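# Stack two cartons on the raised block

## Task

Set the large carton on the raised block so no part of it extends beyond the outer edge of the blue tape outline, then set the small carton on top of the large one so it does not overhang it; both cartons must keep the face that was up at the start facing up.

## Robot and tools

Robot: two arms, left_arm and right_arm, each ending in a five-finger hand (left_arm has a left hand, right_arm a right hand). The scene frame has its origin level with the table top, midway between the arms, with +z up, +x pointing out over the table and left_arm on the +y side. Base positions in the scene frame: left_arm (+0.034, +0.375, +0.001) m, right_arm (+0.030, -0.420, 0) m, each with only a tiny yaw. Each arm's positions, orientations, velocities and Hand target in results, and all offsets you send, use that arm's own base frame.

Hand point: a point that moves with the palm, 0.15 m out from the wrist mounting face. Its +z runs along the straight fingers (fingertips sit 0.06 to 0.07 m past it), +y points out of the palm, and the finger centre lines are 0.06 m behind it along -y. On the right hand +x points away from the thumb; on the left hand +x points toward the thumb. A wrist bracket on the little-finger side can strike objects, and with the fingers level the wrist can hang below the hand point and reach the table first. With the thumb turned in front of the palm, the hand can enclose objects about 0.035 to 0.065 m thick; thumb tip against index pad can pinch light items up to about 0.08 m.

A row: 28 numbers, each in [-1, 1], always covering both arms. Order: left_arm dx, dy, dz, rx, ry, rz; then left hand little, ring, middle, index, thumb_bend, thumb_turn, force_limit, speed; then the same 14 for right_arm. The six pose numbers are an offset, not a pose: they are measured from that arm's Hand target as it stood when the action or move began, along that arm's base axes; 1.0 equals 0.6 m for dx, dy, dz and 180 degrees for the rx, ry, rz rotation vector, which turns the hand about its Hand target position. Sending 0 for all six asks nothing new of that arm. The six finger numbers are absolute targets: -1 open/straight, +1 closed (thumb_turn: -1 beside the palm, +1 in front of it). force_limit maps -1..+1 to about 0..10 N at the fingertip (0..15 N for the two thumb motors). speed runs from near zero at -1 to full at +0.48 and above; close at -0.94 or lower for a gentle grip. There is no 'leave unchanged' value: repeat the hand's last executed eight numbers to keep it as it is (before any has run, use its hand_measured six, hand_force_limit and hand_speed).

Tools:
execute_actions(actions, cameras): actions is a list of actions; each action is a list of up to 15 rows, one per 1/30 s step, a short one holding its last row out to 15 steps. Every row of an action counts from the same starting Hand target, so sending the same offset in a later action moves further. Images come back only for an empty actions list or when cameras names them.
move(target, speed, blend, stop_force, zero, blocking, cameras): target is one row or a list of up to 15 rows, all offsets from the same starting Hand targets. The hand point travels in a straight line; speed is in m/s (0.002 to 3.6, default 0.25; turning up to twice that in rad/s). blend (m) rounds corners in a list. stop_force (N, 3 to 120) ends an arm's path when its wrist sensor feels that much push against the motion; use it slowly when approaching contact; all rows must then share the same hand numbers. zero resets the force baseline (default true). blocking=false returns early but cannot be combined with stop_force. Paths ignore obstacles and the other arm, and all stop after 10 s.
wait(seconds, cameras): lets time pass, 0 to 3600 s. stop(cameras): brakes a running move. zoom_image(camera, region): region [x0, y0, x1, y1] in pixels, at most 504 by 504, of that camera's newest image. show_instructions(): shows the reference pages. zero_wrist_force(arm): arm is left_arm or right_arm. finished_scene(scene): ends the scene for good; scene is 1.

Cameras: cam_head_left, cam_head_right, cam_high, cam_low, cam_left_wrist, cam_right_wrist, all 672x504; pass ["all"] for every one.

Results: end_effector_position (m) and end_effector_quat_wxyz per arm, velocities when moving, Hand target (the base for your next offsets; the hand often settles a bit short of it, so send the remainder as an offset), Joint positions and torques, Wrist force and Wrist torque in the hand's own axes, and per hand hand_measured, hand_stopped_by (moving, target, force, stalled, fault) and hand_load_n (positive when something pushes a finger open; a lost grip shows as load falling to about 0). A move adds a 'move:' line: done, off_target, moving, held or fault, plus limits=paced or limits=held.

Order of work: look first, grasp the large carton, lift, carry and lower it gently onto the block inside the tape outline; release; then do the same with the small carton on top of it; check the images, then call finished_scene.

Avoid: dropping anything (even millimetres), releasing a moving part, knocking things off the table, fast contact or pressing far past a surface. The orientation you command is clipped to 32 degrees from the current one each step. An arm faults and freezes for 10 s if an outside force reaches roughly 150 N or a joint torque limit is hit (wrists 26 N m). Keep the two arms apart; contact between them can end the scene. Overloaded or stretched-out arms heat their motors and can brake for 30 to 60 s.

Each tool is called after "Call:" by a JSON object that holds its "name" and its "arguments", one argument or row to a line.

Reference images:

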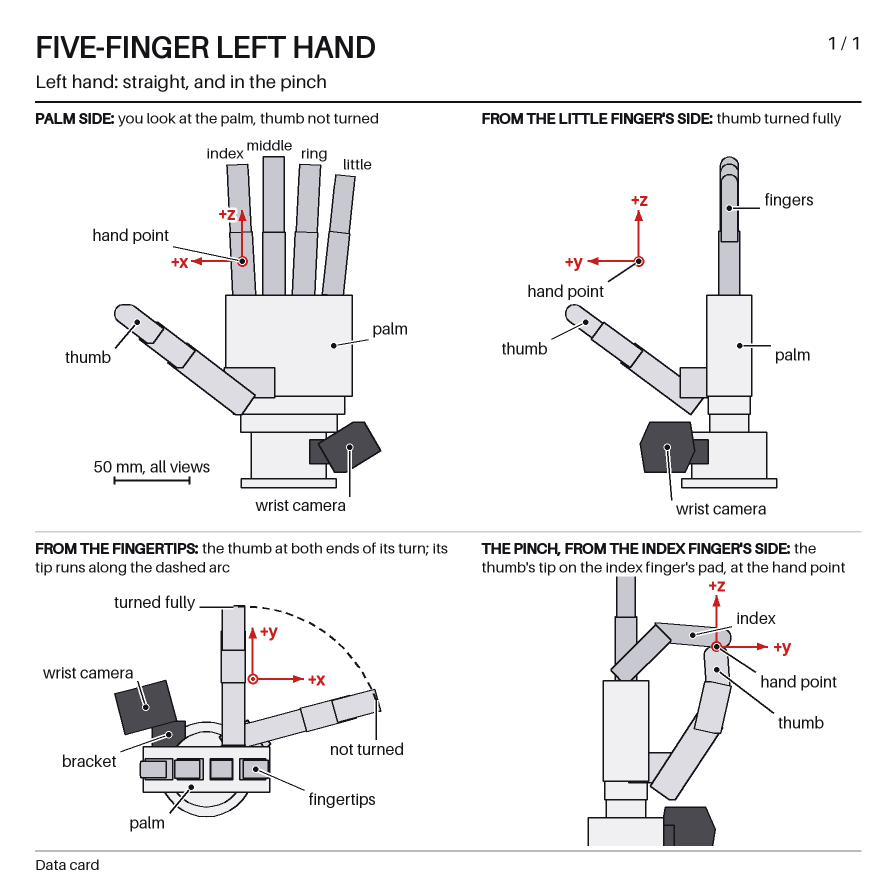

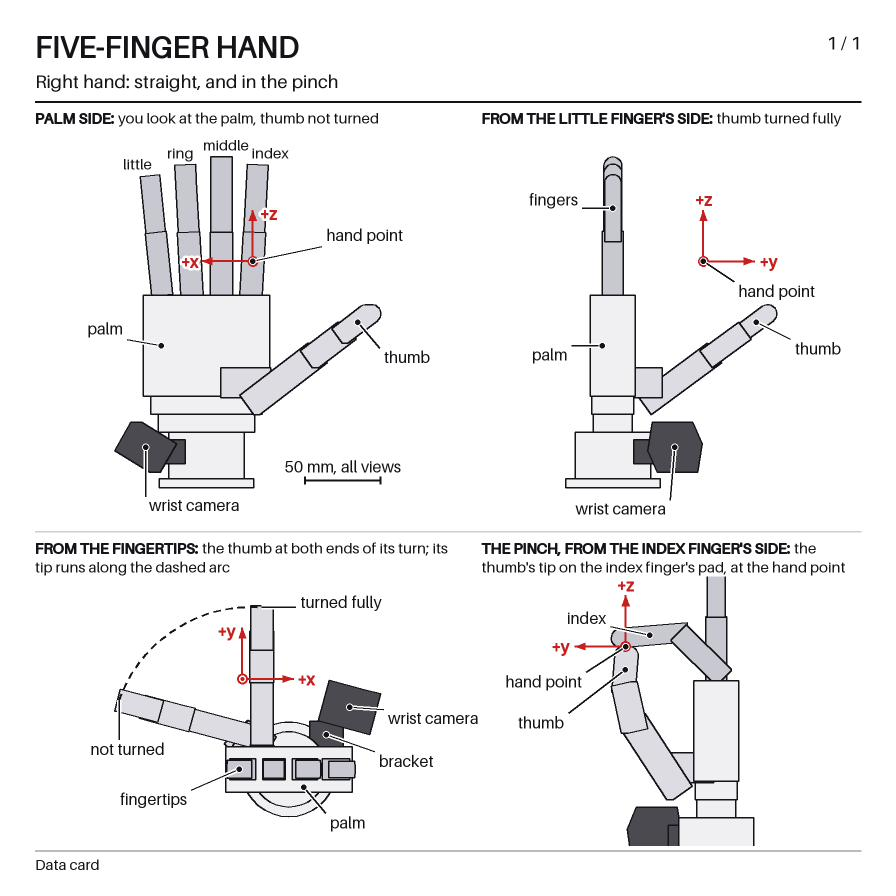

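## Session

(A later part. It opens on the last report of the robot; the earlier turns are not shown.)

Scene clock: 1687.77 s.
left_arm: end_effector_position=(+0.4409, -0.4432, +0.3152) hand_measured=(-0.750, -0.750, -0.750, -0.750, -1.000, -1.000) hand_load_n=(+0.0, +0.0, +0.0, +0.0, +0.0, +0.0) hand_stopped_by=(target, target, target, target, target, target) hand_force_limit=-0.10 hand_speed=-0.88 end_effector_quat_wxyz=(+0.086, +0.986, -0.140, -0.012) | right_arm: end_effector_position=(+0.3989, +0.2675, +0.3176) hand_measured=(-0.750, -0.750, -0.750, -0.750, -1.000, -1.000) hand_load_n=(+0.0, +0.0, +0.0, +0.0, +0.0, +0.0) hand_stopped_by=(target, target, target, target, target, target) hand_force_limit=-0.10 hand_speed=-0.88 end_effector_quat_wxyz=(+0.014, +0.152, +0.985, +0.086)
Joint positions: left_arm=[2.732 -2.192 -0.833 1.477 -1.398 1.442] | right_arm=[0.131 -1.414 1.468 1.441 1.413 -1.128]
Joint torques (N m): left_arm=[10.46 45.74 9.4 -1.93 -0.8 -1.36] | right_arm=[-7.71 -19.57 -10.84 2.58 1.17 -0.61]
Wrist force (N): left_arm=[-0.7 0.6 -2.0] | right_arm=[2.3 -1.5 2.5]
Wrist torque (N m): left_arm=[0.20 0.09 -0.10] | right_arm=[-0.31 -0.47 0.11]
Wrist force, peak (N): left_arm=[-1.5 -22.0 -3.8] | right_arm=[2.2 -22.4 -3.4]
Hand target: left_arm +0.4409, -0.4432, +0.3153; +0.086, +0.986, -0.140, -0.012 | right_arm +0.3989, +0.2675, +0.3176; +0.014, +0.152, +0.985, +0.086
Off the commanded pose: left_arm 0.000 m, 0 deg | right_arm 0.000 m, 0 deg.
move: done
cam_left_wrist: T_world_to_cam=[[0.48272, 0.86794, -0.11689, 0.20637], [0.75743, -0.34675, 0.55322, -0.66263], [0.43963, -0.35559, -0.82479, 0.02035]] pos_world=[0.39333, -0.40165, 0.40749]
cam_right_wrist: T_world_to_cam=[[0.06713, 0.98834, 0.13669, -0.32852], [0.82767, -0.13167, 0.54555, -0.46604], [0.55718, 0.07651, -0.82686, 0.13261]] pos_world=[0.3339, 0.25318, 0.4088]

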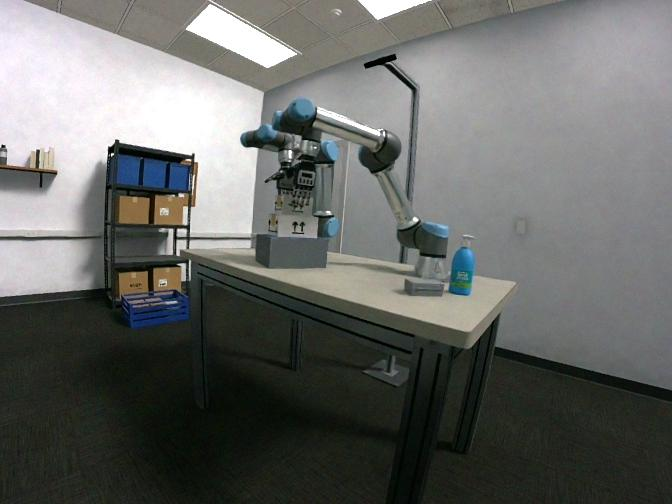

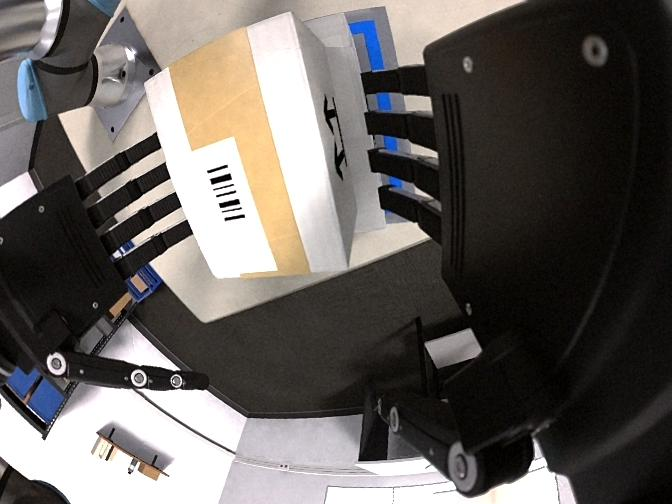

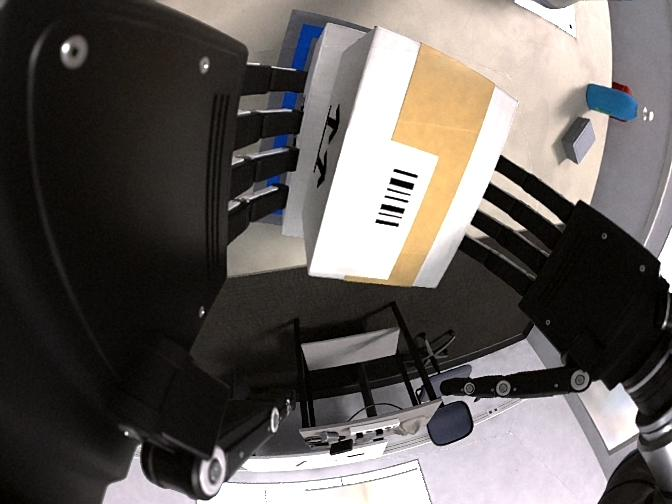

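Call:
{"name": "move", "arguments": {
  "target": [
    [0.007, 0.024, 0.01, 0, 0, 0, -0.75, -0.75, -0.75, -0.75, -1, -1, -0.1, -0.5, -0.0076, -0.0238, 0.01, 0, 0, 0, -0.75, -0.75, -0.75, -0.75, -1, -1, -0.1, -0.5],
    [0.01, 0.04, 0.2, 0, 0, 0, -0.75, -0.75, -0.75, -0.75, -1, -1, -0.1, -0.5, -0.01, -0.04, 0.2, 0, 0, 0, -0.75, -0.75, -0.75, -0.75, -1, -1, -0.1, -0.5],
    [-0.15, 0.3, 0.2, 0, 0, 0, -0.75, -0.75, -0.75, -0.75, -1, -1, -0.1, -0.5, -0.1, -0.4, 0.2, 0, 0, 0, -0.75, -0.75, -0.75, -0.75, -1, -1, -0.1, -0.5]
  ],
  "speed": 0.2,
  "blend": [0.004, 0.02, 0],
  "cameras": ["all"]
}}

Call:
{"name": "zoom_image", "arguments": {
  "camera": "cam_high",
  "region": [180, 180, 360, 360]
}}

Call:
{"name": "zoom_image", "arguments": {
  "camera": "cam_low",
  "region": [220, 160, 380, 290]
}}

Scene clock: 1705.27 s.
left_arm: end_effector_position=(+0.3509, -0.2632, +0.4353) hand_measured=(-0.750, -0.750, -0.750, -0.750, -1.000, -1.000) hand_load_n=(+0.0, +0.0, +0.0, +0.0, +0.0, +0.0) hand_stopped_by=(target, target, target, target, target, target) hand_force_limit=-0.10 hand_speed=-0.50 end_effector_quat_wxyz=(+0.086, +0.986, -0.140, -0.012) | right_arm: end_effector_position=(+0.3389, +0.0275, +0.4376) hand_measured=(-0.750, -0.750, -0.750, -0.750, -1.000, -1.000) hand_load_n=(+0.0, +0.0, +0.0, +0.0, +0.0, +0.0) hand_stopped_by=(target, target, target, target, target, target) hand_force_limit=-0.10 hand_speed=-0.50 end_effector_quat_wxyz=(+0.014, +0.152, +0.985, +0.086)
Joint positions: left_arm=[3.077 -1.752 -1.167 1.309 -1.401 1.793] | right_arm=[-0.703 -1.647 1.44 1.845 1.41 -1.973]
Joint torques (N m): left_arm=[10.33 34.72 8.91 -0.54 1.67 1.96] | right_arm=[-8.04 -21.79 -10.92 3.83 -3.07 -1.87]
Wrist force (N): left_arm=[-0.8 0.9 -1.8] | right_arm=[2.5 -1.7 2.7]
Wrist torque (N m): left_arm=[0.22 0.10 -0.19] | right_arm=[-0.34 -0.52 0.26]
Wrist force, peak (N): left_arm=[-0.5 1.3 -3.0] | right_arm=[2.5 -2.5 3.2]
Hand target: left_arm +0.3509, -0.2632, +0.4353; +0.086, +0.986, -0.140, -0.012 | right_arm +0.3389, +0.0275, +0.4376; +0.014, +0.152, +0.985, +0.086
Off the commanded pose: left_arm 0.000 m, 0 deg | right_arm 0.000 m, 0 deg.
move: done
cam_left_wrist: T_world_to_cam=[[0.48272, 0.86794, -0.11689, 0.1077], [0.75743, -0.34675, 0.55322, -0.59847], [0.43963, -0.35559, -0.82479, 0.22286]] pos_world=[0.30334, -0.22175, 0.52749]
cam_right_wrist: T_world_to_cam=[[0.06718, 0.98834, 0.13661, -0.10376], [0.82767, -0.13167, 0.54556, -0.51344], [0.55719, 0.07642, -0.82686, 0.28362]] pos_world=[0.2739, 0.01328, 0.5288]

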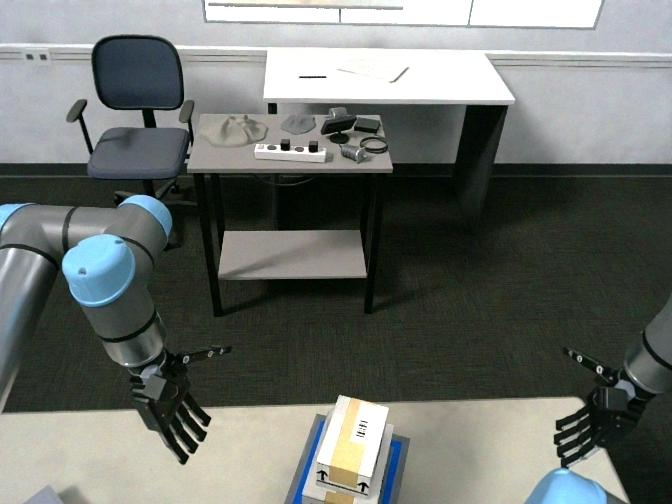

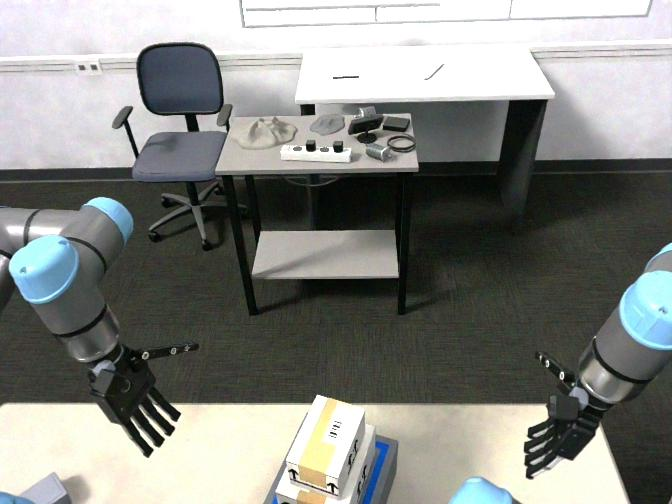

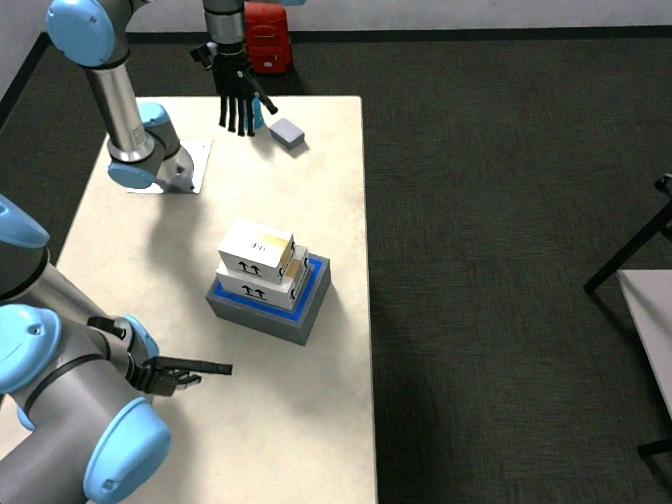

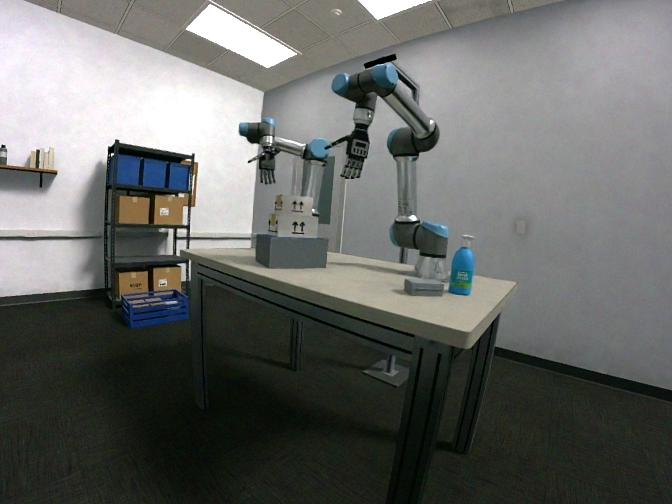

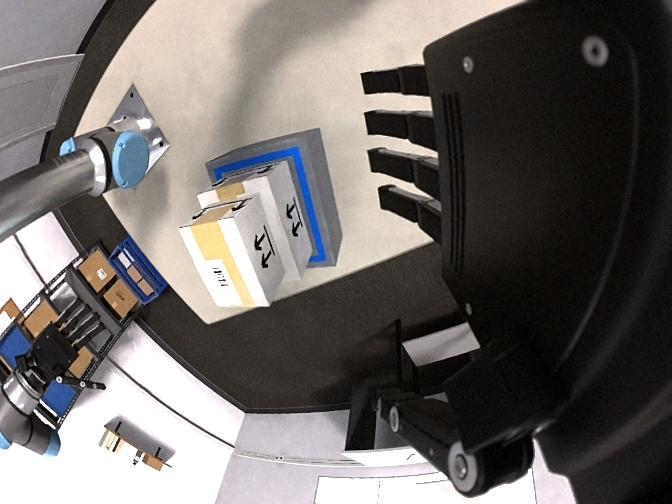

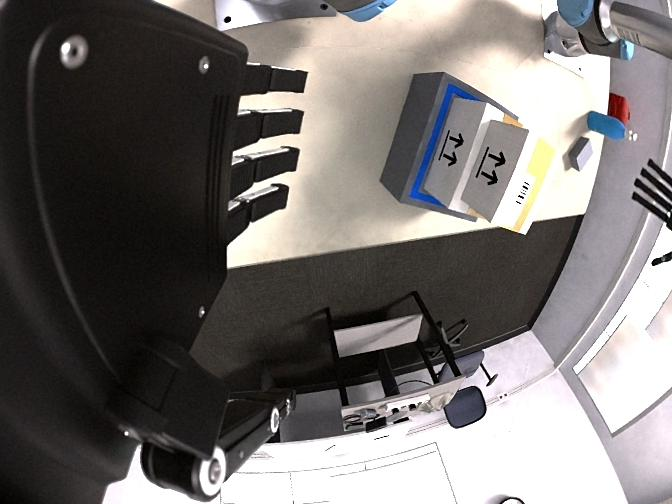

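Scaled by 2.800.

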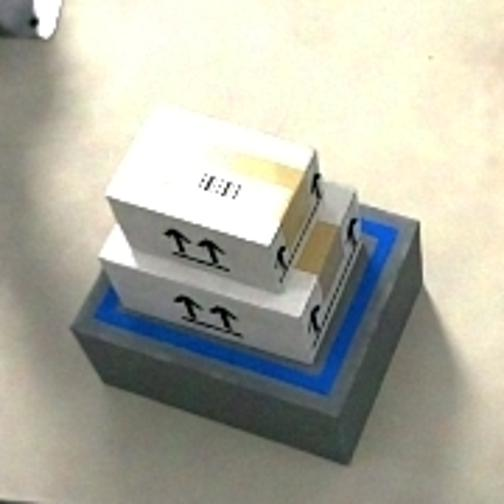

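Scaled by 3.150.

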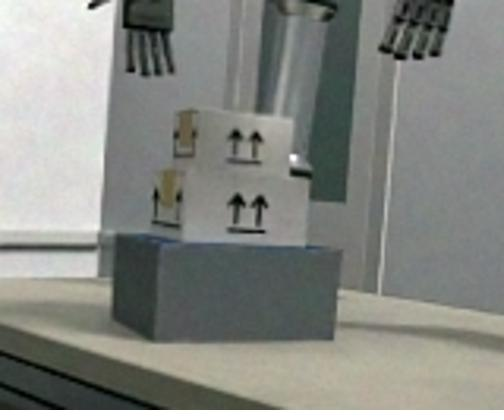

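Call:
{"name": "zoom_image", "arguments": {
  "camera": "cam_high",
  "region": [205, 210, 315, 320]
}}

Call:
{"name": "zoom_image", "arguments": {
  "camera": "cam_left_wrist",
  "region": [160, 110, 360, 320]
}}

Call:
{"name": "zoom_image", "arguments": {
  "camera": "cam_right_wrist",
  "region": [370, 60, 570, 250]
}}

Scaled by 4.582.

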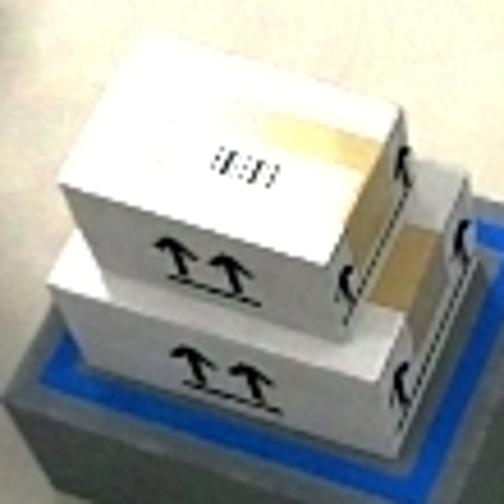

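Scaled by 2.400 from the camera's image (finer frame: 960x720).

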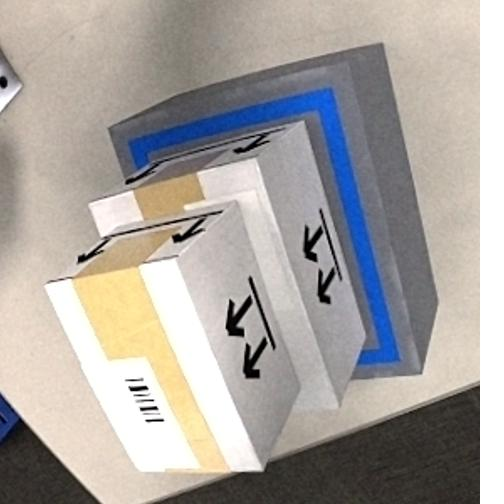

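Scaled by 2.520 from the camera's image (finer frame: 960x720).

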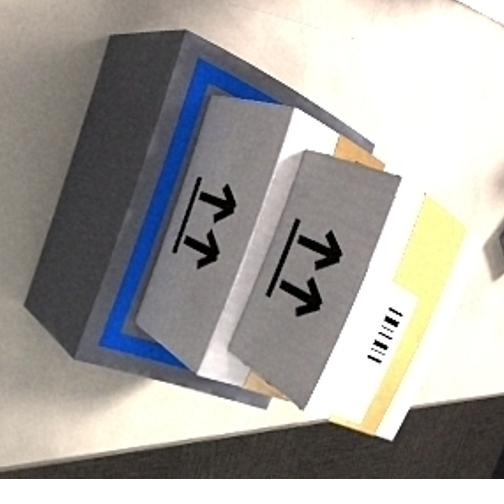

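Call:
{"name": "finished_scene", "arguments": {

}}

The scene is finished: the task was done.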